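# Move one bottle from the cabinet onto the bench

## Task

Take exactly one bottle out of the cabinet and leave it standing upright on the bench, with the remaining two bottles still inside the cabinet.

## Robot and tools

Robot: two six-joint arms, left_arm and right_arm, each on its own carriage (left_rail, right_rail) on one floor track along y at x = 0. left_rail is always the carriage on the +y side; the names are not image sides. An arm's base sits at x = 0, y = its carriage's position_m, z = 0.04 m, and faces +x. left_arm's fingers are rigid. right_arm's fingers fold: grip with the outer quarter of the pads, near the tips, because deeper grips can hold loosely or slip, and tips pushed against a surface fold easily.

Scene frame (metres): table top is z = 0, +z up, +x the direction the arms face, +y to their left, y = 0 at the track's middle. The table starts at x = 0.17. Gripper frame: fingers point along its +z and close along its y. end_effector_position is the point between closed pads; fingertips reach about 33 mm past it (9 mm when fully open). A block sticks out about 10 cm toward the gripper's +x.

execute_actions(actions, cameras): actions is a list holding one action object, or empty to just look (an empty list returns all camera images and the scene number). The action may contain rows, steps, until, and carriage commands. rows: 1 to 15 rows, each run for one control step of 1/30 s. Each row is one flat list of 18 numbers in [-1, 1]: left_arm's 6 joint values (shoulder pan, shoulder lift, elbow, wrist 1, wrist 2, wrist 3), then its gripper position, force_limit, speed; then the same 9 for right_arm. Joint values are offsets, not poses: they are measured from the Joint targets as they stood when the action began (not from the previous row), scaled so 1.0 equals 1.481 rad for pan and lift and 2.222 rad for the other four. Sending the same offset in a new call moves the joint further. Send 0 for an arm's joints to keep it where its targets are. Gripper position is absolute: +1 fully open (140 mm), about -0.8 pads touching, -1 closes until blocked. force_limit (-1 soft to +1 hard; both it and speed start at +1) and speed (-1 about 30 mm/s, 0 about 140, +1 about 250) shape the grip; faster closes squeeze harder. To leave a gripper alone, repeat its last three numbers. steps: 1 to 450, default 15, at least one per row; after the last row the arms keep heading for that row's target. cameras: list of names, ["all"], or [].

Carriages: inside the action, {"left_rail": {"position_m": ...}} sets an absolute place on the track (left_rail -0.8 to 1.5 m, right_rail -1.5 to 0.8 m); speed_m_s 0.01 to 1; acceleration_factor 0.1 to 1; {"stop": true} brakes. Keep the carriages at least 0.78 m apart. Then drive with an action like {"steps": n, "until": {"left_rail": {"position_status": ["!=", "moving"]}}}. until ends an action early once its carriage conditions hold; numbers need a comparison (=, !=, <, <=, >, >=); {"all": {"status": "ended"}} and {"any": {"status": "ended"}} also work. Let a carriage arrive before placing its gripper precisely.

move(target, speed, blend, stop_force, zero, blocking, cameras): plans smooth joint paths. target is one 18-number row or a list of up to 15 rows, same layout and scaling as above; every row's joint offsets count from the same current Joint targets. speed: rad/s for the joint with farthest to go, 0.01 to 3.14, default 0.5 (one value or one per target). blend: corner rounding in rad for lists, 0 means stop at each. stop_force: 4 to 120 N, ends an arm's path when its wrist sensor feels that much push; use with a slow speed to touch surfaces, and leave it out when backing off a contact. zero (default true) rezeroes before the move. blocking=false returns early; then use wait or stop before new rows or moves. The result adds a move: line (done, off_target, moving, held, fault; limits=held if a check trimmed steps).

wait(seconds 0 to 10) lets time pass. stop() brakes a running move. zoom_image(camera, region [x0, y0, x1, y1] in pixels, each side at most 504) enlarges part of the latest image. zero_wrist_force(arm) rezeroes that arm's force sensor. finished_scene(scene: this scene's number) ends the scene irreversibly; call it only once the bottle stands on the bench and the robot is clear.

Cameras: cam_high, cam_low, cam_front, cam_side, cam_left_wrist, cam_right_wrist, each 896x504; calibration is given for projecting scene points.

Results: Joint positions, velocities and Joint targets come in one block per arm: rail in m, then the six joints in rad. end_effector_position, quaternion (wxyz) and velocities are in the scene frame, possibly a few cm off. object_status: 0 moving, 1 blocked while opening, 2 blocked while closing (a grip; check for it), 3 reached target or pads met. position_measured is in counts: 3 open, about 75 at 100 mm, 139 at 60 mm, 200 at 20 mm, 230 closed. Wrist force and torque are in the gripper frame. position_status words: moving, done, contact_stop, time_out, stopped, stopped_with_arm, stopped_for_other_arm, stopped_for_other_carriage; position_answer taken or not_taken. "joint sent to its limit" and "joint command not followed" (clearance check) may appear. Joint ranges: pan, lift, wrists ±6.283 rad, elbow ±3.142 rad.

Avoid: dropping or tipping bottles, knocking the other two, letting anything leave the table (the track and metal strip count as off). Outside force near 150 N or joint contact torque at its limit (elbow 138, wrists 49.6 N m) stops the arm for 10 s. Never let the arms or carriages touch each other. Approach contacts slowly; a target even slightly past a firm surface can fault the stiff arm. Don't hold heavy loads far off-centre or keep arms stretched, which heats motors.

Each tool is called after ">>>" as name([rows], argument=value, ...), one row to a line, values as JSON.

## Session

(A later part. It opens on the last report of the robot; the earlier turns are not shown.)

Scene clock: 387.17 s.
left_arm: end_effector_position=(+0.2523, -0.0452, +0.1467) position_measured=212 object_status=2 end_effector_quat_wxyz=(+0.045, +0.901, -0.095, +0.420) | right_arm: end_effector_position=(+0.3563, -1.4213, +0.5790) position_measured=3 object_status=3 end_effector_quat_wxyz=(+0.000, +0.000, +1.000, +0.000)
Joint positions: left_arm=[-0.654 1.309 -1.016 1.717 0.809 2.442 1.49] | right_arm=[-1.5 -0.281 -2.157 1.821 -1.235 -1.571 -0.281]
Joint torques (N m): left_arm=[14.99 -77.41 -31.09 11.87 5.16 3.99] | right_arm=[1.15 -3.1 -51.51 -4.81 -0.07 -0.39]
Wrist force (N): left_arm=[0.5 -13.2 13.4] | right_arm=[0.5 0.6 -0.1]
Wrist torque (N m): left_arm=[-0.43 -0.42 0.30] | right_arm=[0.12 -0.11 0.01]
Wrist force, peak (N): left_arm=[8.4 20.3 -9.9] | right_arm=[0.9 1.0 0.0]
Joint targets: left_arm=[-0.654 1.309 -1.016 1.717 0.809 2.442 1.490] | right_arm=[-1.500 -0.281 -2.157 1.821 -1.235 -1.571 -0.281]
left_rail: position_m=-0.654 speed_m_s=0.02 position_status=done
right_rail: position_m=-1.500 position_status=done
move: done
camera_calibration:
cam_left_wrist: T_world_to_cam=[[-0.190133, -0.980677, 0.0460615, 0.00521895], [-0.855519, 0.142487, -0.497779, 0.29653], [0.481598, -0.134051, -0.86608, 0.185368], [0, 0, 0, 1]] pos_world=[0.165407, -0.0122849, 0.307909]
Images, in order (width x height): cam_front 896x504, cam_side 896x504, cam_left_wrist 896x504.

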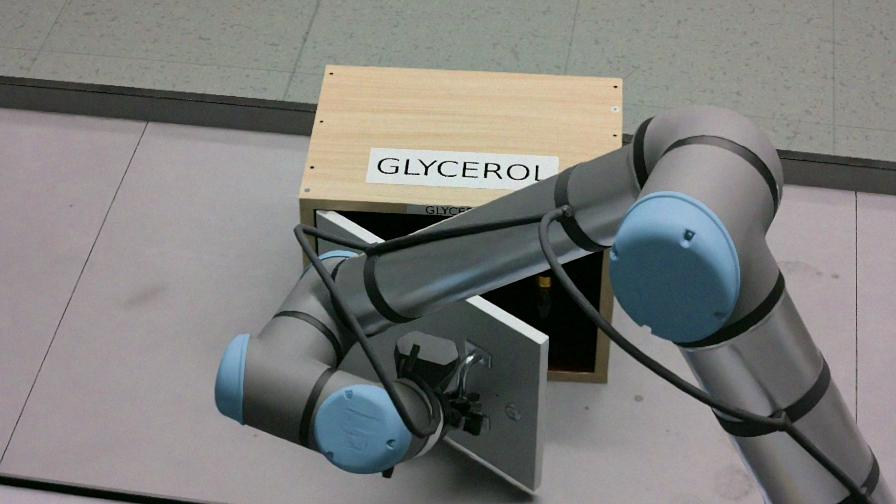

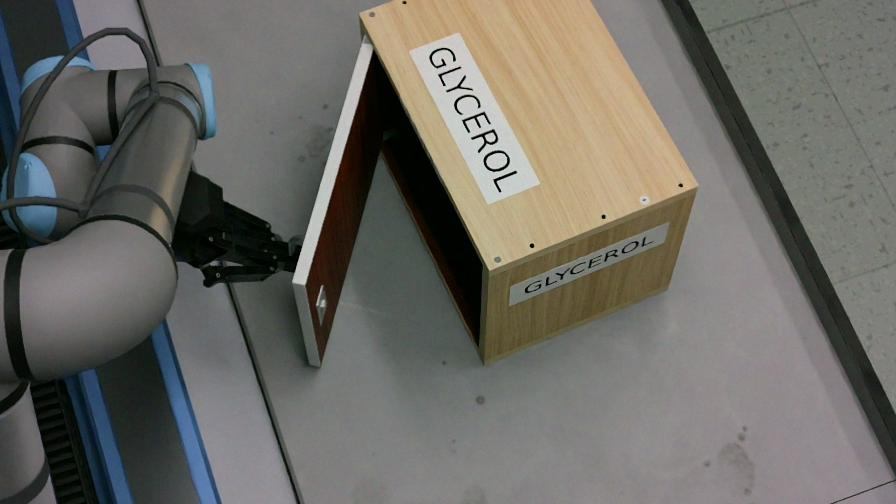

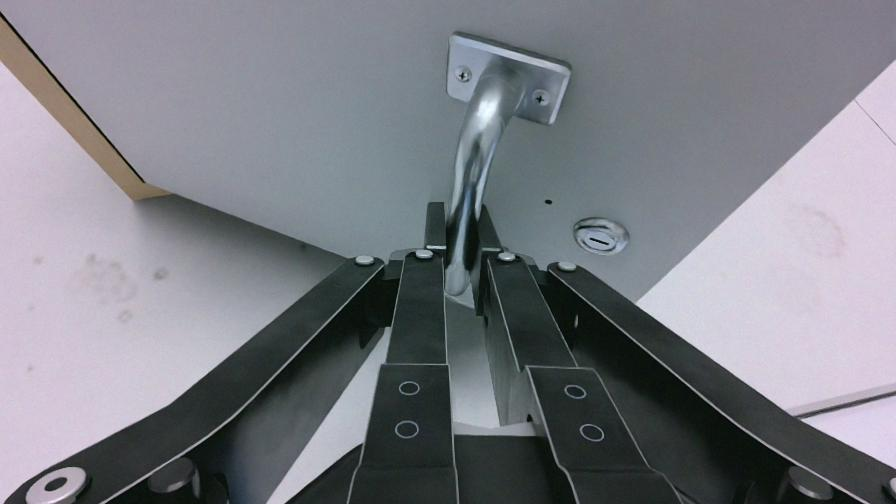

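>>> execute_actions([
  {"rows":[[0,0,0,0,0,0,-0.08,-0.3,-1,0,0,0,0,0,0,1,1,1]],"steps":45},
])

>>> move([
  [0.0949,-0.0152,-0.0388,0.1241,-0.0014,0.0982,-0.08,-0.3,-1,0,0,0,0,0,0,1,1,1],
  [0.0949,-0.1159,-0.1332,0.2856,-0.0014,0.0982,-0.08,-0.3,-1,0,0,0,0,0,0,1,1,1],
  [-0.3734,-0.1681,-0.2159,0.3558,-0.3920,0.0363,-0.8,-0.3,0,0,0,0,0,0,0,1,1,1],
  [-0.3734,-0.1134,-0.0559,0.1593,-0.3920,0.0363,-0.8,-0.3,0,0,0,0,0,0,0,1,1,1],
], speed=[0.3,0.5,0.5,0.3], cameras=["cam_left_wrist","cam_side","cam_front"])

Scene clock: 439.30 s.
left_arm: end_effector_position=(+0.2523, -0.0452, +0.1467) position_measured=139 object_status=0 end_effector_quat_wxyz=(+0.045, +0.901, -0.095, +0.420) | right_arm: end_effector_position=(+0.3563, -1.4213, +0.5790) position_measured=3 object_status=3 end_effector_quat_wxyz=(+0.000, +0.000, +1.000, +0.000)
Joint positions: left_arm=[-0.654 1.309 -1.016 1.717 0.809 2.442 1.49] | right_arm=[-1.5 -0.281 -2.157 1.821 -1.235 -1.571 -0.281]
Joint torques (N m): left_arm=[4.07 -83.7 -21.59 5.23 2.52 3.41] | right_arm=[0.51 -4.31 -52.03 -5.09 0.06 -0.69]
Wrist force (N): left_arm=[0.2 -1.4 -0.8] | right_arm=[0.5 0.3 0.3]
Wrist torque (N m): left_arm=[-0.24 -0.38 0.42] | right_arm=[0.08 -0.10 0.00]
Wrist force, peak (N): left_arm=[0.1 -14.1 13.9] | right_arm=[0.7 0.9 0.4]
Joint targets: left_arm=[-0.654 1.309 -1.016 1.717 0.809 2.442 1.490] | right_arm=[-1.500 -0.281 -2.157 1.821 -1.235 -1.571 -0.281]
left_rail: position_m=-0.654 speed_m_s=0.02 position_status=done
right_rail: position_m=-1.500 position_status=done

Scene clock: 442.17 s.
left_arm: end_effector_position=(+0.1636, -0.0179, +0.3717) position_measured=139 object_status=3 end_effector_quat_wxyz=(+0.044, +0.901, -0.095, +0.420) | right_arm: end_effector_position=(+0.3563, -1.4213, +0.5790) position_measured=3 object_status=3 end_effector_quat_wxyz=(+0.000, +0.000, +1.000, +0.000)
Joint positions: left_arm=[-0.654 1.45 -1.137 1.492 1.32 2.439 1.708] | right_arm=[-1.5 -0.281 -2.157 1.821 -1.235 -1.571 -0.281]
Joint torques (N m): left_arm=[0.5 -71.42 -29.92 3.28 1.06 3.57] | right_arm=[1.46 -3.62 -51.16 -5.1 -0.08 -0.37]
Wrist force (N): left_arm=[1.4 0.5 0.2] | right_arm=[0.4 0.1 0.2]
Wrist torque (N m): left_arm=[-0.14 -0.35 0.40] | right_arm=[0.03 -0.09 0.01]
Wrist force, peak (N): left_arm=[11.0 1.9 -8.6] | right_arm=[0.4 1.1 -0.1]
Joint targets: left_arm=[-0.654 1.450 -1.137 1.492 1.320 2.439 1.708] | right_arm=[-1.500 -0.281 -2.157 1.821 -1.235 -1.571 -0.281]
Tool commands: left_gripper/position=-0.08 left_gripper/force_limit=-0.3 left_gripper/speed=-1.0 right_gripper/position=+1.0 right_gripper/force_limit=+1.0 right_gripper/speed=+1.0
left_rail: position_m=-0.654 speed_m_s=0.02 position_status=done
right_rail: position_m=-1.500 position_status=done
move: held (left_arm; a check stopped the path); path passed 1 of 4 targets; target 3's new numbers were not sent; limits=held; left_arm: the wrist 2 is farthest, 0.868 rad from its target
joint command not followed: on one or more control steps a check withheld the commanded joint targets of the left arm, and it was not sent them on those steps.
cause: the commanded joint targets, or the way to them, would bring two parts of the arm too close to each other (its gripper and another part of the arm, with joints 5 (wrist 1) to 7 (wrist 3) between them, 9 mm apart when it was first held).
camera_calibration:
cam_left_wrist: T_world_to_cam=[[-0.190116, -0.980739, 0.0447921, 0.00521699], [-0.855395, 0.143081, -0.497822, 0.328705], [0.481824, -0.132959, -0.866122, 0.426627], [0, 0, 0, 1]] pos_world=[0.0766054, 0.0148087, 0.532914]
Images, in order (width x height): cam_front 896x504, cam_side 896x504, cam_left_wrist 896x504.

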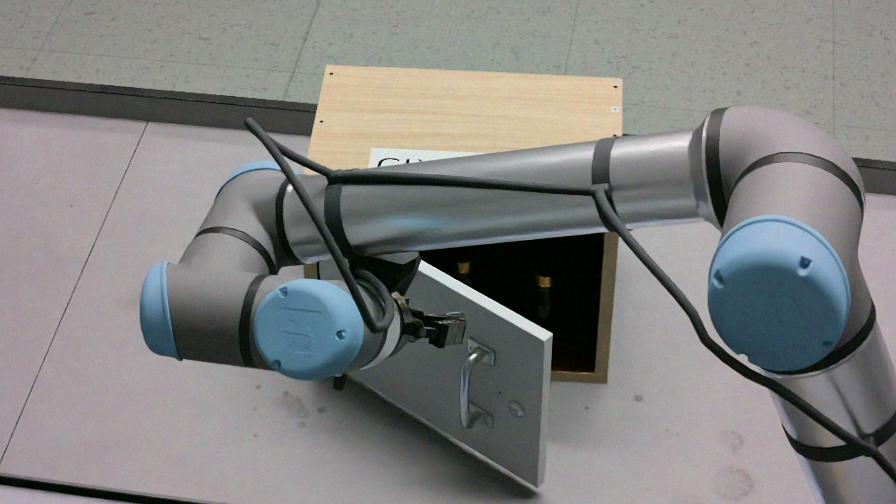

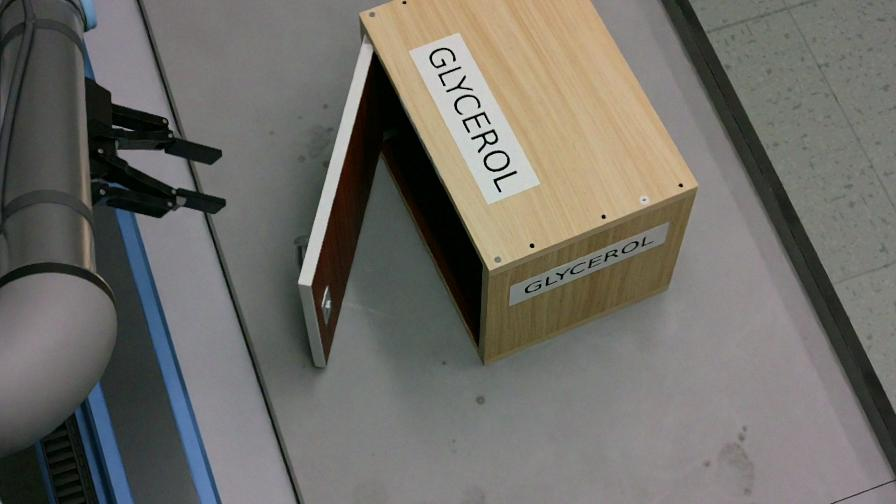

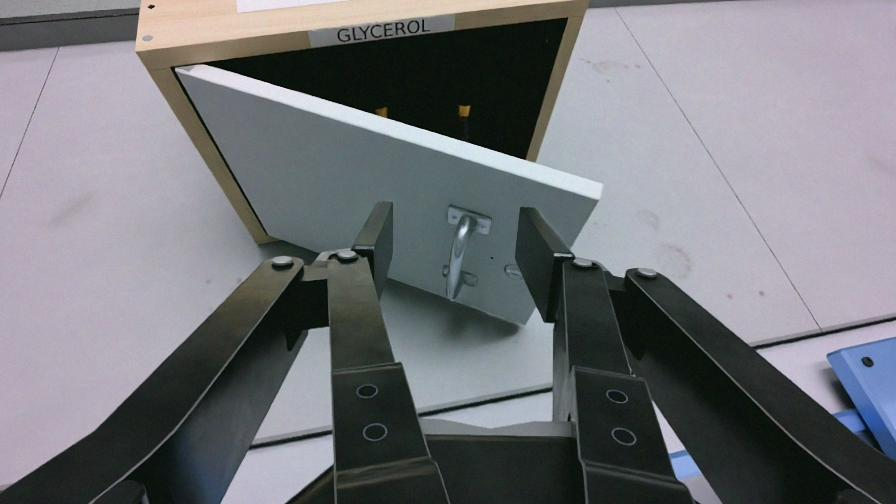

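>>> move([
  [-0.4683,-0.0862,-0.1149,0.1255,-0.3907,-0.0617,-0.8,-0.3,0,0,0,0,0,0,0,1,1,1],
  [-0.4683,-0.0315,0.0450,-0.0709,-0.3907,-0.0617,-0.8,-0.3,0,0,0,0,0,0,0,1,1,1],
], speed=[0.5,0.3], cameras=["cam_left_wrist","cam_side","cam_front"])

Scene clock: 457.50 s.
left_arm: end_effector_position=(+0.3430, -0.0910, +0.2206) position_measured=229 object_status=3 end_effector_quat_wxyz=(+0.000, +0.918, -0.396, +0.000) | right_arm: end_effector_position=(+0.3563, -1.4213, +0.5790) position_measured=3 object_status=3 end_effector_quat_wxyz=(+0.000, +0.000, +1.000, +0.000)
Joint positions: left_arm=[-0.654 0.756 -1.184 1.592 1.163 1.571 1.571] | right_arm=[-1.5 -0.281 -2.157 1.821 -1.235 -1.571 -0.281]
Joint torques (N m): left_arm=[-6.16 -66.49 -27.95 3.26 -1.75 -3.56] | right_arm=[0.91 -3.5 -51.82 -4.99 -0.22 -0.54]
Wrist force (N): left_arm=[0.2 0.0 -0.5] | right_arm=[0.4 0.4 0.0]
Wrist torque (N m): left_arm=[-0.02 -0.04 0.21] | right_arm=[0.08 -0.08 0.00]
Wrist force, peak (N): left_arm=[-0.2 0.8 -2.0] | right_arm=[0.7 0.8 -0.2]
Joint targets: left_arm=[-0.654 0.756 -1.184 1.592 1.163 1.571 1.571] | right_arm=[-1.500 -0.281 -2.157 1.821 -1.235 -1.571 -0.281]
left_rail: position_m=-0.654 speed_m_s=0.02 position_status=done
right_rail: position_m=-1.500 position_status=done
move: done
camera_calibration:
cam_left_wrist: T_world_to_cam=[[-0.69502, -0.718819, 0.015719, 0.177889], [-0.671296, 0.656591, 0.343875, 0.215296], [-0.257505, 0.228448, -0.938884, 0.502157], [0, 0, 0, 1]] pos_world=[0.397472, -0.128208, 0.394636]
Images, in order (width x height): cam_front 896x504, cam_side 896x504, cam_left_wrist 896x504.

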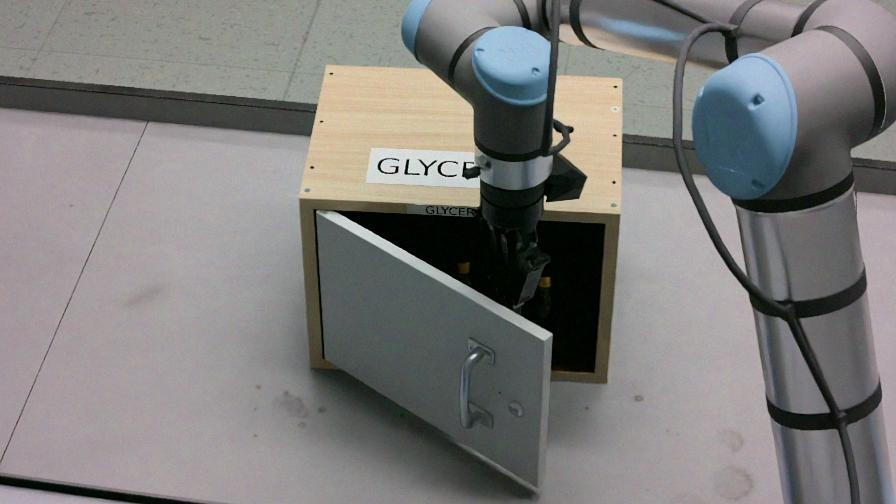

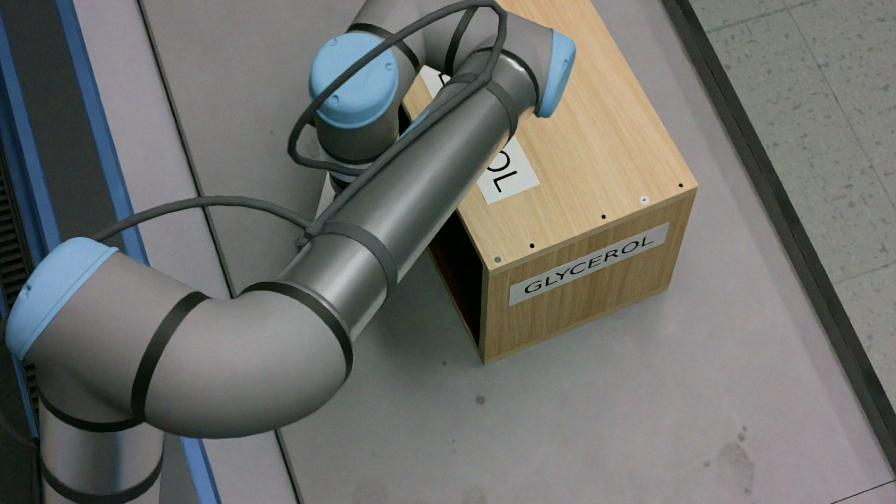

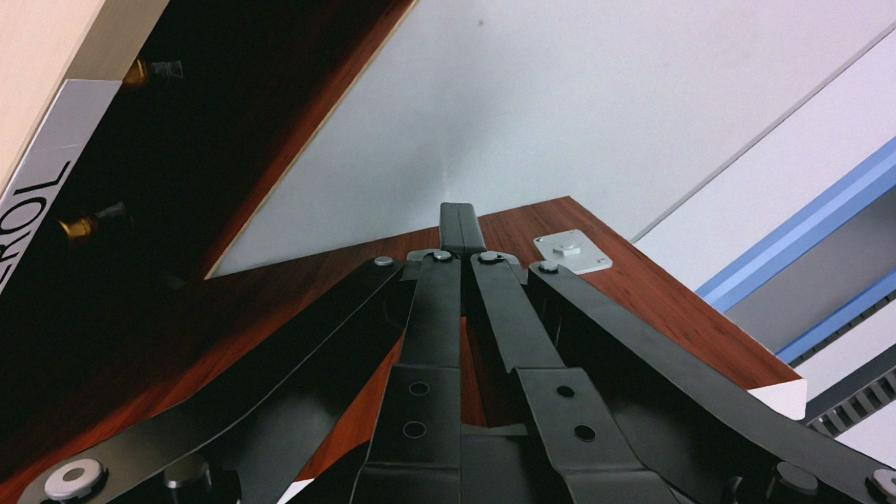

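>>> move([
  [0.1292,0.0390,-0.0381,0.0121,0,0,-0.8,-0.3,0,0,0,0,0,0,0,1,1,1],
  [0.2015,0.0999,-0.1005,0.0339,0,0,-0.8,-0.3,0,0,0,0,0,0,0,1,1,1],
  [0.2442,0.1836,-0.1915,0.0691,0,0,-0.8,-0.3,0,0,0,0,0,0,0,1,1,1],
  [0.2580,0.2676,-0.2879,0.1096,0,0,-0.8,-0.3,0,0,0,0,0,0,0,1,1,1],
], speed=[0.1,0.12,0.15,0.15], blend=[0.03,0.03,0.03,0], stop_force=35, cameras=["cam_left_wrist","cam_side","cam_front"])

Scene clock: 496.37 s.
left_arm: end_effector_position=(+0.2090, +0.2145, +0.2202) position_measured=229 object_status=3 end_effector_quat_wxyz=(+0.000, +0.977, -0.215, +0.000) | right_arm: end_effector_position=(+0.3563, -1.4213, +0.5790) position_measured=3 object_status=3 end_effector_quat_wxyz=(+0.000, +0.000, +1.000, +0.000)
Joint positions: left_arm=[-0.654 1.138 -0.787 0.953 1.406 1.571 1.571] | right_arm=[-1.5 -0.281 -2.157 1.821 -1.235 -1.571 -0.281]
Joint torques (N m): left_arm=[12.99 -94.45 -47.54 5.14 -0.92 2.84] | right_arm=[2.36 -2.07 -50.96 -4.96 -0.04 -0.47]
Wrist force (N): left_arm=[4.9 8.3 -5.8] | right_arm=[0.3 0.1 0.3]
Wrist torque (N m): left_arm=[0.71 -0.23 0.45] | right_arm=[0.02 -0.08 0.00]
Wrist force, peak (N): left_arm=[5.6 10.9 -3.5] | right_arm=[0.6 1.0 -0.2]
Joint targets: left_arm=[-0.654 1.138 -0.787 0.953 1.406 1.571 1.571] | right_arm=[-1.500 -0.281 -2.157 1.821 -1.235 -1.571 -0.281]
left_rail: position_m=-0.654 speed_m_s=0.02 position_status=done
right_rail: position_m=-1.500 position_status=done
move: done
camera_calibration:
cam_left_wrist: T_world_to_cam=[[-0.37679, -0.926162, 0.0159098, 0.282191], [-0.867692, 0.35891, 0.34394, 0.0297712], [-0.324254, 0.115788, -0.938857, 0.435598], [0, 0, 0, 1]] pos_world=[0.273403, 0.200233, 0.394235]
Images, in order (width x height): cam_front 896x504, cam_side 896x504, cam_left_wrist 896x504.

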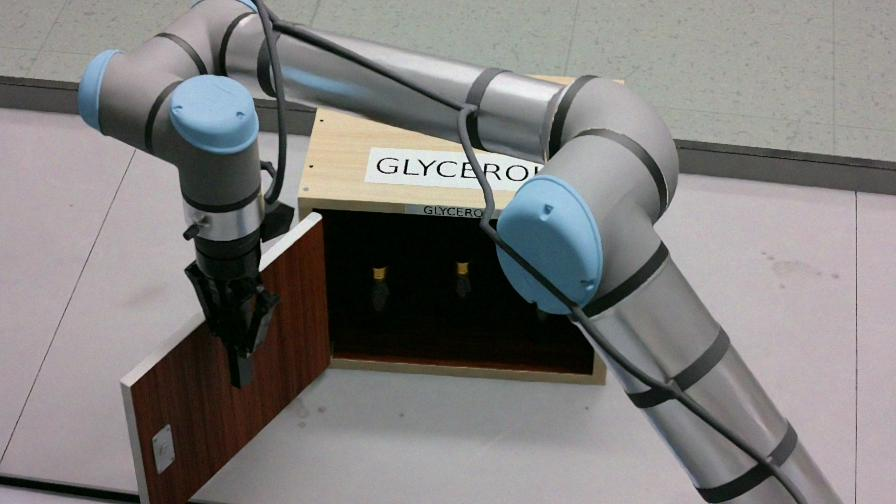

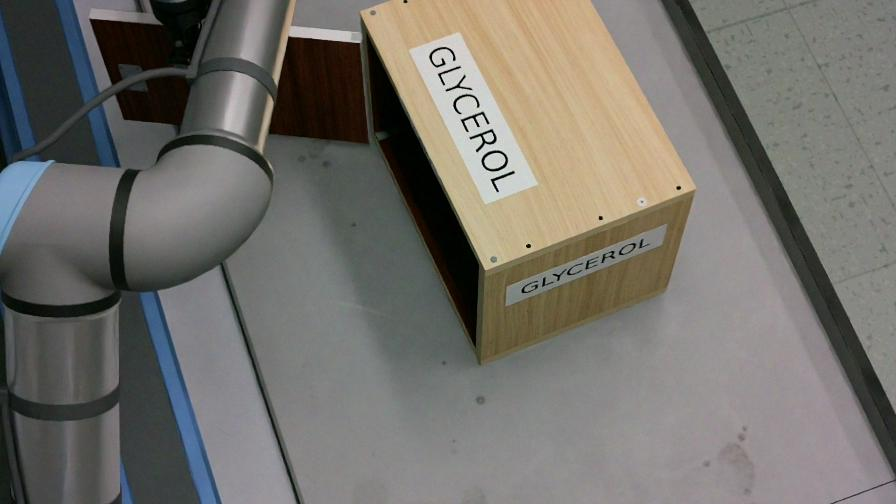

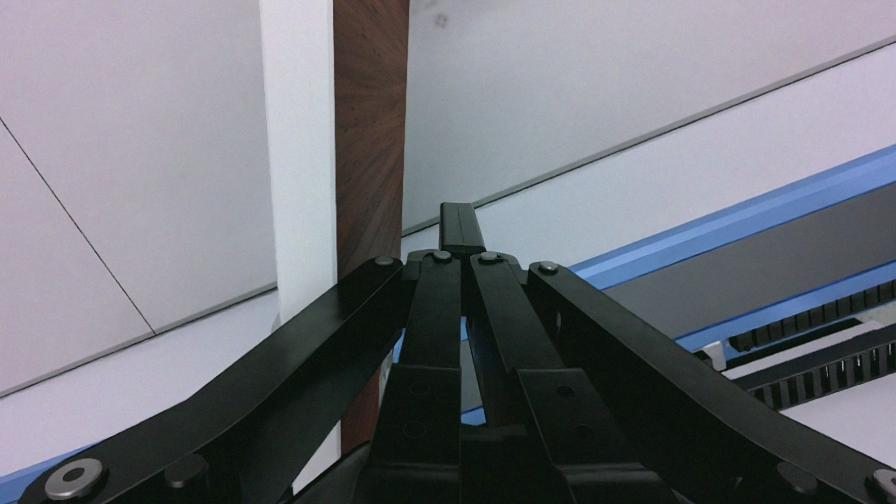

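>>> move([
  [-0.0654,-0.2301,0.0660,0.0874,0,0,-0.8,-0.3,0,0,0,0,0,0,0,1,1,1],
  [0.0654,-0.3057,0.4671,-0.7352,0.3671,-0.5283,-0.08,-0.3,0,0,0,0,0,0,0,1,1,1],
], speed=0.6, cameras=["cam_left_wrist","cam_side","cam_front"])

Scene clock: 562.03 s.
left_arm: end_effector_position=(+0.3197, +0.0387, +0.1901) position_measured=139 object_status=0 end_effector_quat_wxyz=(-0.099, +0.807, +0.142, +0.565) | right_arm: end_effector_position=(+0.3563, -1.4213, +0.5790) position_measured=3 object_status=3 end_effector_quat_wxyz=(+0.000, +0.000, +1.000, +0.000)
Joint positions: left_arm=[-0.654 1.235 -1.24 1.991 -0.228 2.387 0.397] | right_arm=[-1.5 -0.281 -2.157 1.821 -1.235 -1.571 -0.281]
Joint torques (N m): left_arm=[10.28 -81.5 -24.81 -1.52 3.57 -3.6] | right_arm=[3.86 -2.45 -52.83 -5.42 -0.47 -0.73]
Wrist force (N): left_arm=[1.3 0.4 0.9] | right_arm=[0.6 0.4 -0.5]
Wrist torque (N m): left_arm=[-0.26 -0.40 0.61] | right_arm=[0.08 -0.13 0.00]
Wrist force, peak (N): left_arm=[5.6 8.4 -6.4] | right_arm=[0.8 0.9 -0.1]
Joint targets: left_arm=[-0.654 1.235 -1.240 1.991 -0.228 2.387 0.397] | right_arm=[-1.500 -0.281 -2.157 1.821 -1.235 -1.571 -0.281]
left_rail: position_m=-0.654 speed_m_s=0.02 position_status=done
right_rail: position_m=-1.500 position_status=done
move: done
camera_calibration:
cam_left_wrist: T_world_to_cam=[[0.342531, -0.93824, 0.0487601, -0.0741377], [-0.592452, -0.255988, -0.763853, 0.34568], [0.72916, 0.232755, -0.643546, 0.0660986], [0, 0, 0, 1]] pos_world=[0.181997, 0.00354638, 0.310201]
Images, in order (width x height): cam_front 896x504, cam_side 896x504, cam_left_wrist 896x504.

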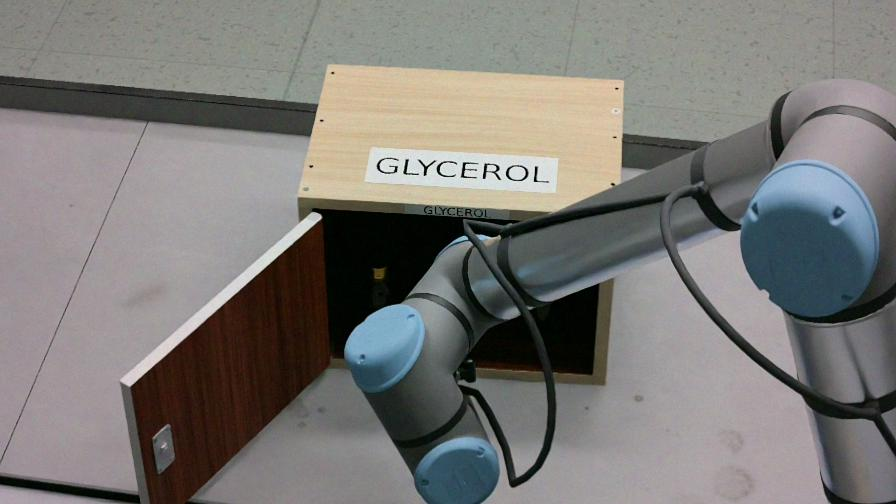

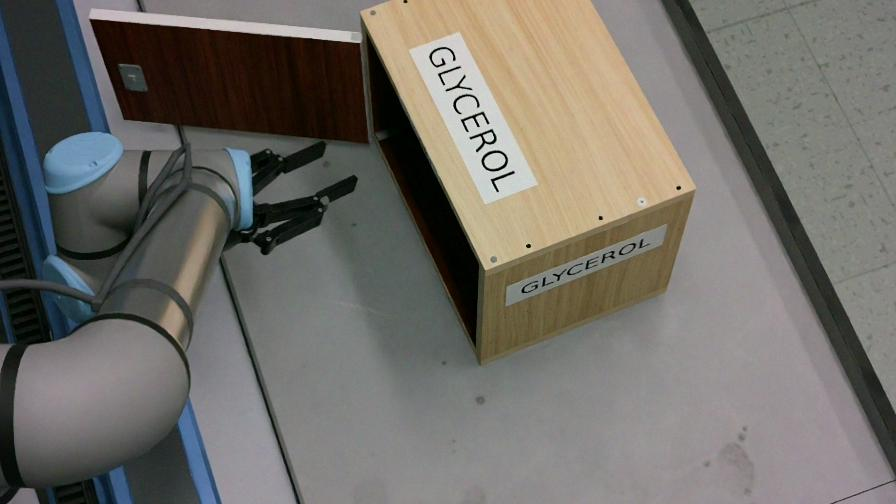

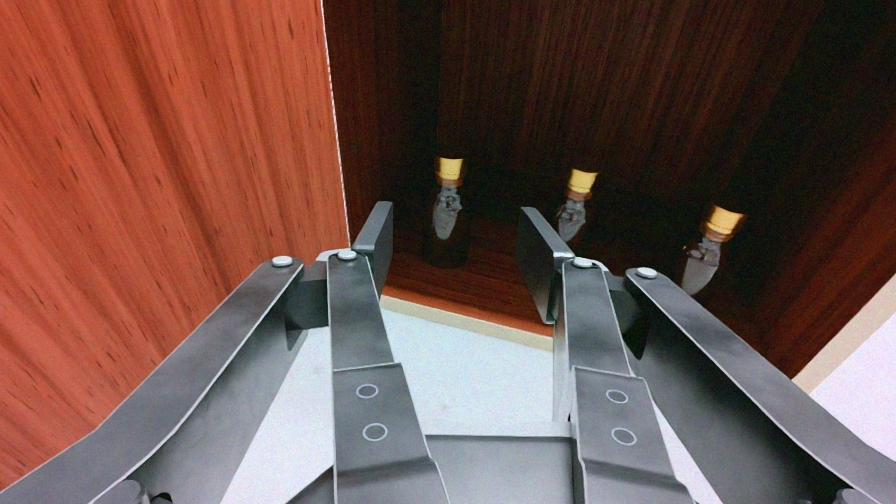

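>>> move([
  [-0.0487,0.0797,-0.0011,-0.0677,-0.0285,-0.0222,-0.04,-0.3,-1,0,0,0,0,0,0,1,1,1],
  [-0.1077,0.1294,-0.0288,-0.0885,-0.0635,-0.0458,-0.04,-0.3,-1,0,0,0,0,0,0,1,1,1],
], speed=[0.15,0.06], stop_force=12, cameras=["cam_left_wrist"])

Scene clock: 601.43 s.
left_arm: end_effector_position=(+0.4411, +0.0819, +0.0876) position_measured=134 object_status=3 end_effector_quat_wxyz=(-0.099, +0.807, +0.142, +0.565) | right_arm: end_effector_position=(+0.3563, -1.4213, +0.5790) position_measured=3 object_status=3 end_effector_quat_wxyz=(+0.000, +0.000, +1.000, +0.000)
Joint positions: left_arm=[-0.654 1.076 -1.049 1.927 -0.424 2.245 0.295] | right_arm=[-1.5 -0.281 -2.157 1.821 -1.235 -1.571 -0.281]
Joint torques (N m): left_arm=[-9.14 -66.96 -35.79 -2.07 -1.16 -3.7] | right_arm=[2.64 -4.81 -52.74 -5 -0.69 -0.71]
Wrist force (N): left_arm=[1.7 0.5 0.6] | right_arm=[0.7 0.5 -0.1]
Wrist torque (N m): left_arm=[-0.28 -0.51 0.64] | right_arm=[0.11 -0.16 0.01]
Wrist force, peak (N): left_arm=[2.5 0.9 1.2] | right_arm=[0.5 0.9 -0.2]
Joint targets: left_arm=[-0.654 1.076 -1.049 1.927 -0.424 2.245 0.295] | right_arm=[-1.500 -0.281 -2.157 1.821 -1.235 -1.571 -0.281]
left_rail: position_m=-0.654 speed_m_s=0.02 position_status=done
right_rail: position_m=-1.500 position_status=done
move: done
camera_calibration:
cam_left_wrist: T_world_to_cam=[[0.342516, -0.938234, 0.0489768, -0.0701371], [-0.592534, -0.256181, -0.763724, 0.350401], [0.729099, 0.232568, -0.643682, -0.0984085], [0, 0, 0, 1]] pos_world=[0.303397, 0.0468476, 0.207701]
Images, in order (width x height): cam_left_wrist 896x504.

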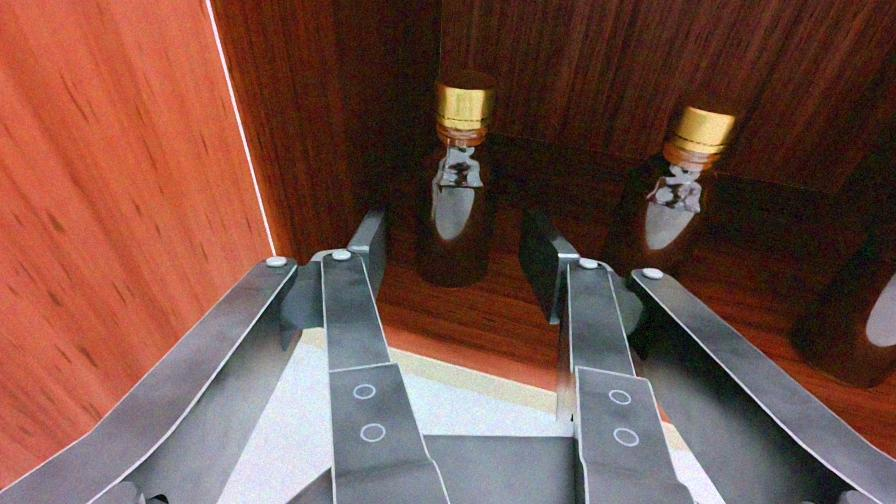

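>>> move(target=[-0.0504,0.0549,-0.0369,-0.0104,-0.0304,-0.0179,-0.04,-0.3,-1,0,0,0,0,0,0,1,1,1], speed=0.04, stop_force=6)

>>> execute_actions([
  {"rows":[[0,0,0,0,0,0,-1,-0.8,-1,0,0,0,0,0,0,1,1,1]],"steps":75},
], cameras=["cam_left_wrist","cam_front"])

Scene clock: 616.03 s.
left_arm: end_effector_position=(+0.5117, +0.1076, +0.0600) position_measured=134 object_status=3 end_effector_quat_wxyz=(-0.099, +0.807, +0.142, +0.565) | right_arm: end_effector_position=(+0.3563, -1.4213, +0.5790) position_measured=3 object_status=3 end_effector_quat_wxyz=(+0.000, +0.000, +1.000, +0.000)
Joint positions: left_arm=[-0.654 1.001 -0.967 1.845 -0.447 2.178 0.256] | right_arm=[-1.5 -0.281 -2.157 1.821 -1.235 -1.571 -0.281]
Joint torques (N m): left_arm=[-7.52 -76.83 -36.1 -2.61 -1.48 -3.43] | right_arm=[0.81 -4.59 -51.84 -4.9 -0.26 -0.89]
Wrist force (N): left_arm=[1.5 1.0 0.5] | right_arm=[0.6 0.0 0.4]
Wrist torque (N m): left_arm=[-0.17 -0.42 0.60] | right_arm=[0.00 -0.14 0.00]
Wrist force, peak (N): left_arm=[2.7 0.7 1.3] | right_arm=[0.5 0.9 0.0]
Joint targets: left_arm=[-0.654 1.001 -0.967 1.845 -0.447 2.178 0.256] | right_arm=[-1.500 -0.281 -2.157 1.821 -1.235 -1.571 -0.281]
left_rail: position_m=-0.654 speed_m_s=0.02 position_status=done
right_rail: position_m=-1.500 position_status=done
move: done

Scene clock: 618.73 s.
left_arm: end_effector_position=(+0.5117, +0.1076, +0.0600) position_measured=161 object_status=2 end_effector_quat_wxyz=(-0.099, +0.807, +0.142, +0.565) | right_arm: end_effector_position=(+0.3563, -1.4213, +0.5790) position_measured=3 object_status=3 end_effector_quat_wxyz=(+0.000, +0.000, +1.000, +0.000)
Joint positions: left_arm=[-0.654 1.001 -0.967 1.845 -0.447 2.178 0.256] | right_arm=[-1.5 -0.281 -2.157 1.821 -1.235 -1.571 -0.281]
Joint torques (N m): left_arm=[-0.68 -74.67 -28.44 0.49 1.83 -3.47] | right_arm=[1.87 -2.19 -51.24 -5.08 -0.48 -0.77]
Wrist force (N): left_arm=[2.5 0.0 -0.6] | right_arm=[0.5 0.5 -0.1]
Wrist torque (N m): left_arm=[-0.31 -0.51 0.66] | right_arm=[0.12 -0.12 0.00]
Wrist force, peak (N): left_arm=[3.1 0.7 -1.1] | right_arm=[0.9 0.4 0.6]
Joint targets: left_arm=[-0.654 1.001 -0.967 1.845 -0.447 2.178 0.256] | right_arm=[-1.500 -0.281 -2.157 1.821 -1.235 -1.571 -0.281]
left_rail: position_m=-0.654 speed_m_s=0.02 position_status=done
right_rail: position_m=-1.500 position_status=done
camera_calibration:
cam_left_wrist: T_world_to_cam=[[0.342571, -0.938219, 0.0488908, -0.0688612], [-0.592581, -0.256165, -0.763693, 0.37775], [0.729035, 0.232648, -0.643725, -0.173599], [0, 0, 0, 1]] pos_world=[0.373998, 0.0725471, 0.180102]
Images, in order (width x height): cam_front 896x504, cam_left_wrist 896x504.

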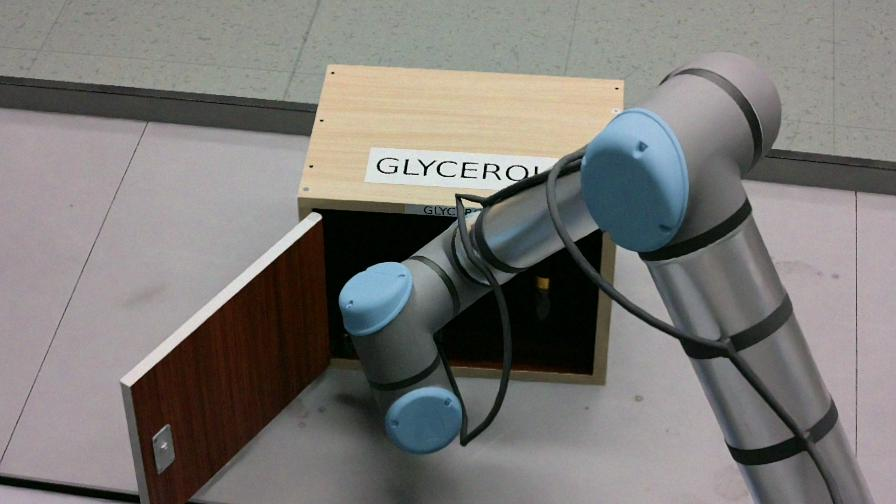

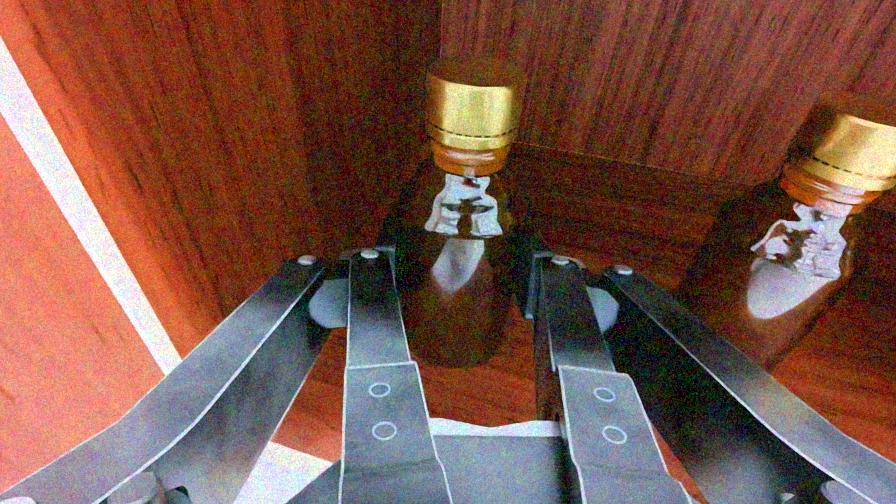

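>>> move([
  [0,-0.0216,-0.0026,0.0170,0,0,-0.98,-0.5,-1,0,0,0,0,0,0,1,1,1],
  [0.0504,-0.0526,0.0371,0.0086,0.0304,0.0179,-0.98,-0.5,-1,0,0,0,0,0,0,1,1,1],
  [0.1094,-0.0766,0.0689,0.0082,0.0654,0.0415,-0.98,-0.5,-1,0,0,0,0,0,0,1,1,1],
  [0.1581,-0.0888,0.0863,0.0147,0.0939,0.0637,-0.98,-0.5,-1,0,0,0,0,0,0,1,1,1],
], speed=[0.06,0.08,0.1,0.1], blend=[0.005,0.02,0.02,0], cameras=["cam_left_wrist","cam_front"])

Scene clock: 654.07 s.
left_arm: end_effector_position=(+0.3199, +0.0386, +0.0852) position_measured=161 object_status=2 end_effector_quat_wxyz=(-0.099, +0.807, +0.142, +0.565) | right_arm: end_effector_position=(+0.3563, -1.4213, +0.5790) position_measured=3 object_status=3 end_effector_quat_wxyz=(+0.000, +0.000, +1.000, +0.000)
Joint positions: left_arm=[-0.654 1.235 -1.099 2.036 -0.415 2.386 0.397] | right_arm=[-1.5 -0.281 -2.157 1.821 -1.235 -1.571 -0.281]
Joint torques (N m): left_arm=[11.17 -87 -19.58 2.43 3.45 3.77] | right_arm=[0.78 -5.79 -52.44 -4.77 -0.58 -1.13]
Wrist force (N): left_arm=[-0.7 0.8 1.0] | right_arm=[0.4 0.2 0.1]
Wrist torque (N m): left_arm=[-0.18 -0.49 0.45] | right_arm=[0.04 -0.10 0.01]
Wrist force, peak (N): left_arm=[3.2 0.3 -1.0] | right_arm=[0.6 1.0 -0.5]
Joint targets: left_arm=[-0.654 1.235 -1.099 2.036 -0.415 2.387 0.397] | right_arm=[-1.500 -0.281 -2.157 1.821 -1.235 -1.571 -0.281]
left_rail: position_m=-0.654 speed_m_s=0.02 position_status=done
right_rail: position_m=-1.500 position_status=done
move: done
camera_calibration:
cam_left_wrist: T_world_to_cam=[[0.342501, -0.938246, 0.0488703, -0.0691078], [-0.592448, -0.256055, -0.763833, 0.265666], [0.729176, 0.23266, -0.643561, -0.00155516], [0, 0, 0, 1]] pos_world=[0.182197, 0.00354699, 0.205301]
Images, in order (width x height): cam_front 896x504, cam_left_wrist 896x504.

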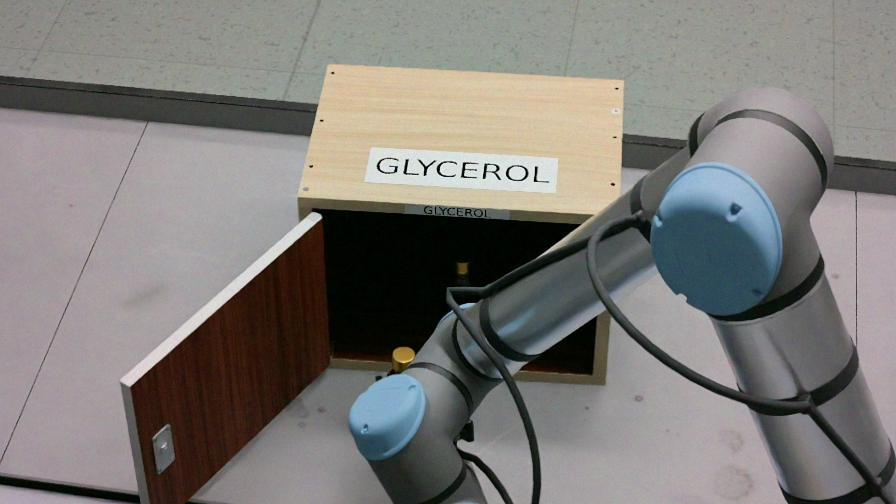

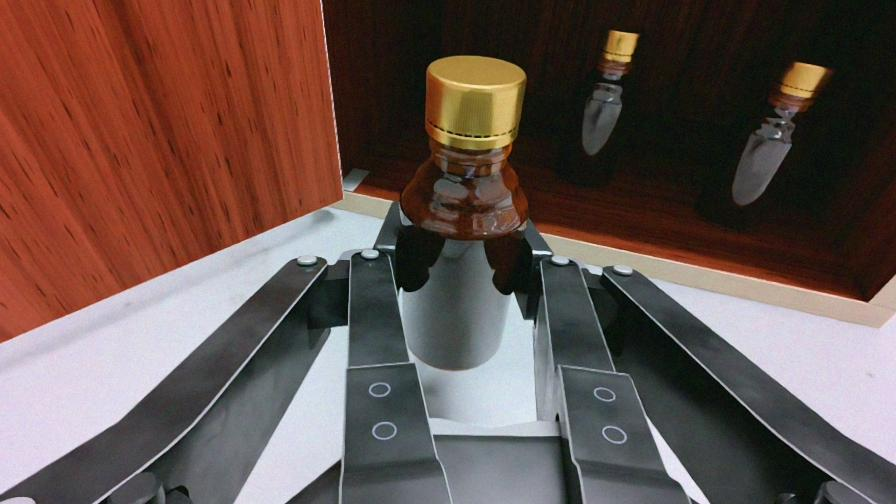

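>>> move(target=[0,0.0533,0.0048,-0.0404,0,0,-0.98,-0.5,-1,0,0,0,0,0,0,1,1,1], speed=0.02, stop_force=5, cameras=["cam_left_wrist"])

Scene clock: 670.93 s.
left_arm: end_effector_position=(+0.3196, +0.0385, +0.0414) position_measured=161 object_status=2 end_effector_quat_wxyz=(-0.099, +0.807, +0.142, +0.565) | right_arm: end_effector_position=(+0.3563, -1.4213, +0.5790) position_measured=3 object_status=3 end_effector_quat_wxyz=(+0.000, +0.000, +1.000, +0.000)
Joint positions: left_arm=[-0.654 1.235 -1.032 2.045 -0.49 2.387 0.397] | right_arm=[-1.5 -0.281 -2.157 1.821 -1.235 -1.571 -0.281]
Joint torques (N m): left_arm=[9.29 -90.58 -30.56 2.26 -0.25 2.06] | right_arm=[0.61 -5.26 -52.31 -5.03 -0.66 -0.74]
Wrist force (N): left_arm=[-0.8 0.9 1.6] | right_arm=[0.3 0.5 0.3]
Wrist torque (N m): left_arm=[-0.15 -0.47 0.45] | right_arm=[0.12 -0.08 0.01]
Wrist force, peak (N): left_arm=[14.3 1.2 -5.8] | right_arm=[0.9 0.6 0.3]
Joint targets: left_arm=[-0.654 1.235 -1.032 2.045 -0.490 2.387 0.397] | right_arm=[-1.500 -0.281 -2.157 1.821 -1.235 -1.571 -0.281]
left_rail: position_m=-0.654 speed_m_s=0.02 position_status=done
right_rail: position_m=-1.500 position_status=done
move: contact (left_arm); left_arm: the wrist 1 is farthest, 0.015 rad from its target
camera_calibration:
cam_left_wrist: T_world_to_cam=[[0.342462, -0.938262, 0.0488206, -0.0670371], [-0.59247, -0.255994, -0.763836, 0.231986], [0.729177, 0.23266, -0.643561, -0.0294779], [0, 0, 0, 1]] pos_world=[0.181897, 0.00334698, 0.161501]
Images, in order (width x height): cam_left_wrist 896x504.

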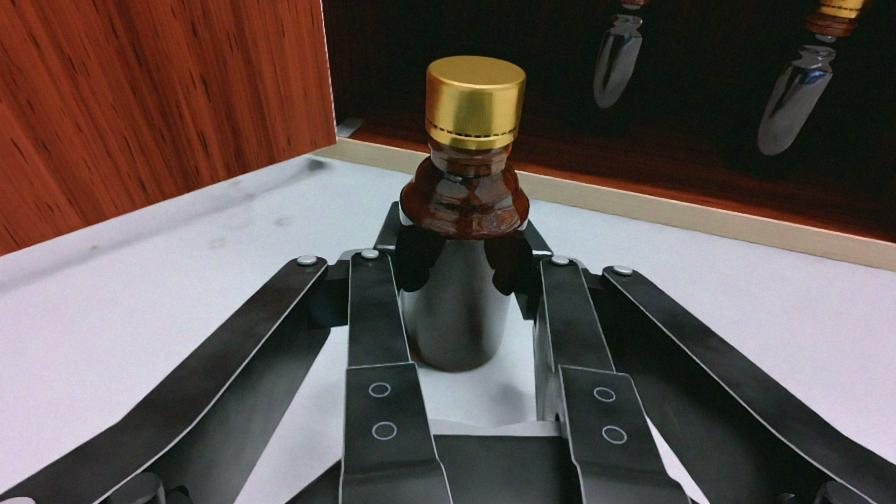

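>>> execute_actions([
  {"rows":[[0,0,0,0,0,0,-0.2,-0.5,-1,0,0,0,0,0,0,1,1,1]],"steps":20},
])

>>> execute_actions([
  {"rows":[[0,0,0,0,0,0,0.5,-0.5,-1,0,0,0,0,0,0,1,1,1]],"steps":60},
], cameras=["cam_left_wrist"])

>>> move(target=[0,-0.1405,-0.0247,0.1180,0,0,0.5,-0.5,-1,0,0,0,0,0,0,1,1,1], speed=0.15, cameras=["cam_left_wrist","cam_front","cam_high"])

Scene clock: 698.10 s.
left_arm: end_effector_position=(+0.3197, +0.0385, +0.0414) position_measured=154 object_status=3 end_effector_quat_wxyz=(-0.099, +0.807, +0.142, +0.565) | right_arm: end_effector_position=(+0.3563, -1.4213, +0.5790) position_measured=3 object_status=3 end_effector_quat_wxyz=(+0.000, +0.000, +1.000, +0.000)
Joint positions: left_arm=[-0.654 1.235 -1.032 2.045 -0.49 2.387 0.397] | right_arm=[-1.5 -0.281 -2.157 1.821 -1.235 -1.571 -0.281]
Joint torques (N m): left_arm=[8.22 -83.31 -26.09 0.49 2.21 -1.66] | right_arm=[2.25 -4.23 -51.98 -4.98 -0.62 -1.09]
Wrist force (N): left_arm=[1.8 1.0 0.7] | right_arm=[0.3 0.6 0.1]
Wrist torque (N m): left_arm=[-0.13 -0.55 0.45] | right_arm=[0.13 -0.06 0.00]
Wrist force, peak (N): left_arm=[-1.2 0.5 2.0] | right_arm=[1.0 0.6 -0.1]
Joint targets: left_arm=[-0.654 1.235 -1.032 2.045 -0.490 2.387 0.397] | right_arm=[-1.500 -0.281 -2.157 1.821 -1.235 -1.571 -0.281]
left_rail: position_m=-0.654 speed_m_s=0.02 position_status=done
right_rail: position_m=-1.500 position_status=done

Scene clock: 700.30 s.
left_arm: end_effector_position=(+0.3197, +0.0385, +0.0414) position_measured=66 object_status=3 end_effector_quat_wxyz=(-0.099, +0.807, +0.142, +0.565) | right_arm: end_effector_position=(+0.3563, -1.4213, +0.5790) position_measured=3 object_status=3 end_effector_quat_wxyz=(+0.000, +0.000, +1.000, +0.000)
Joint positions: left_arm=[-0.654 1.235 -1.032 2.045 -0.49 2.387 0.397] | right_arm=[-1.5 -0.281 -2.157 1.821 -1.235 -1.571 -0.281]
Joint torques (N m): left_arm=[6.4 -68.18 -17.26 0.28 2.5 -2.66] | right_arm=[1.92 -5.87 -51.79 -5.19 -0.79 -1.17]
Wrist force (N): left_arm=[1.6 0.1 0.7] | right_arm=[0.6 0.4 0.2]
Wrist torque (N m): left_arm=[-0.33 -0.48 0.45] | right_arm=[0.10 -0.13 0.00]
Wrist force, peak (N): left_arm=[1.8 1.3 0.7] | right_arm=[1.0 0.1 -0.2]
Joint targets: left_arm=[-0.654 1.235 -1.032 2.045 -0.490 2.387 0.397] | right_arm=[-1.500 -0.281 -2.157 1.821 -1.235 -1.571 -0.281]
left_rail: position_m=-0.654 speed_m_s=0.02 position_status=done
right_rail: position_m=-1.500 position_status=done
camera_calibration:
cam_left_wrist: T_world_to_cam=[[0.342462, -0.938262, 0.0488206, -0.0670371], [-0.59247, -0.255994, -0.763836, 0.231986], [0.729177, 0.23266, -0.643561, -0.0294779], [0, 0, 0, 1]] pos_world=[0.181897, 0.00334698, 0.161501]
Images, in order (width x height): cam_left_wrist 896x504.

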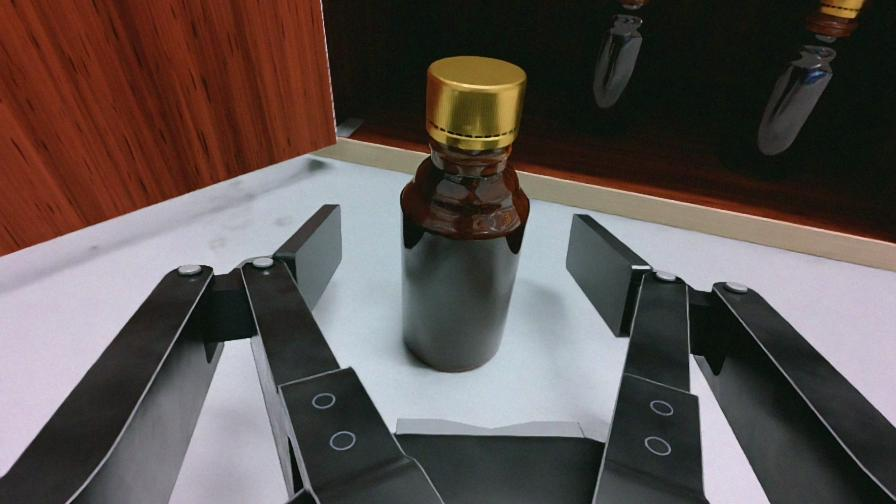

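Scene clock: 702.60 s.
left_arm: end_effector_position=(+0.3198, +0.0389, +0.1902) position_measured=66 object_status=3 end_effector_quat_wxyz=(-0.100, +0.807, +0.142, +0.565) | right_arm: end_effector_position=(+0.3563, -1.4213, +0.5790) position_measured=3 object_status=3 end_effector_quat_wxyz=(+0.000, +0.000, +1.000, +0.000)
Joint positions: left_arm=[-0.654 1.235 -1.24 1.991 -0.228 2.387 0.397] | right_arm=[-1.5 -0.281 -2.157 1.821 -1.235 -1.571 -0.281]
Joint torques (N m): left_arm=[5.25 -81.81 -38.49 3.11 1.87 -2.36] | right_arm=[-1.02 -6.27 -52.77 -4.98 -0.72 -0.84]
Wrist force (N): left_arm=[1.9 0.7 0.8] | right_arm=[0.5 0.0 -0.3]
Wrist torque (N m): left_arm=[-0.21 -0.53 0.49] | right_arm=[0.00 -0.12 0.01]
Wrist force, peak (N): left_arm=[2.7 1.1 0.3] | right_arm=[0.2 1.1 -0.1]
Joint targets: left_arm=[-0.654 1.235 -1.240 1.990 -0.228 2.387 0.397] | right_arm=[-1.500 -0.281 -2.157 1.821 -1.235 -1.571 -0.281]
left_rail: position_m=-0.654 speed_m_s=0.02 position_status=done
right_rail: position_m=-1.500 position_status=done
move: done
camera_calibration:
cam_left_wrist: T_world_to_cam=[[0.342438, -0.938304, 0.0481866, -0.073851], [-0.59224, -0.255387, -0.764218, 0.345777], [0.729374, 0.233159, -0.643156, 0.0659153], [0, 0, 0, 1]] pos_world=[0.181996, 0.00364371, 0.310202]
Images, in order (width x height): cam_high 896x504, cam_front 896x504, cam_left_wrist 896x504.

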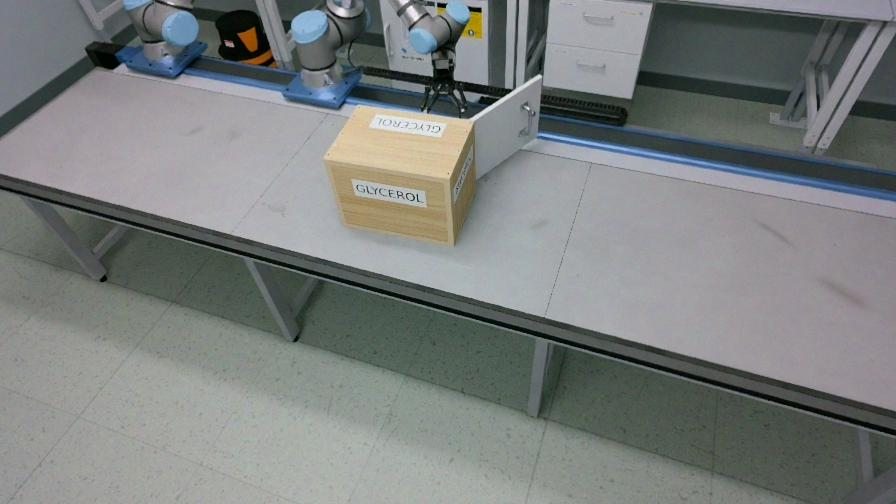

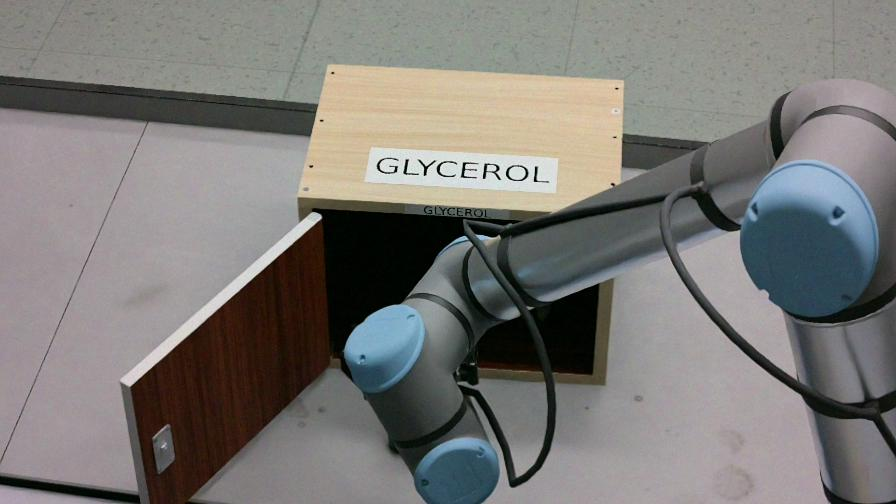

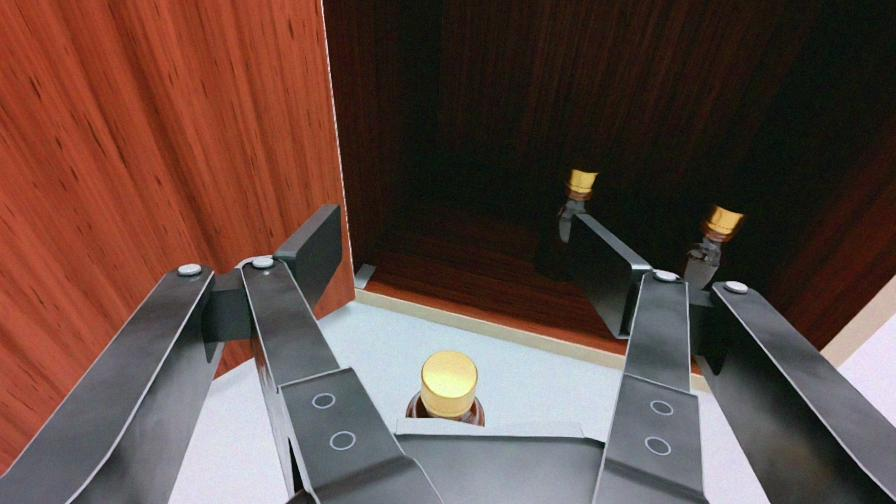

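>>> finished_scene(scene=1)

The scene is finished: the task was done.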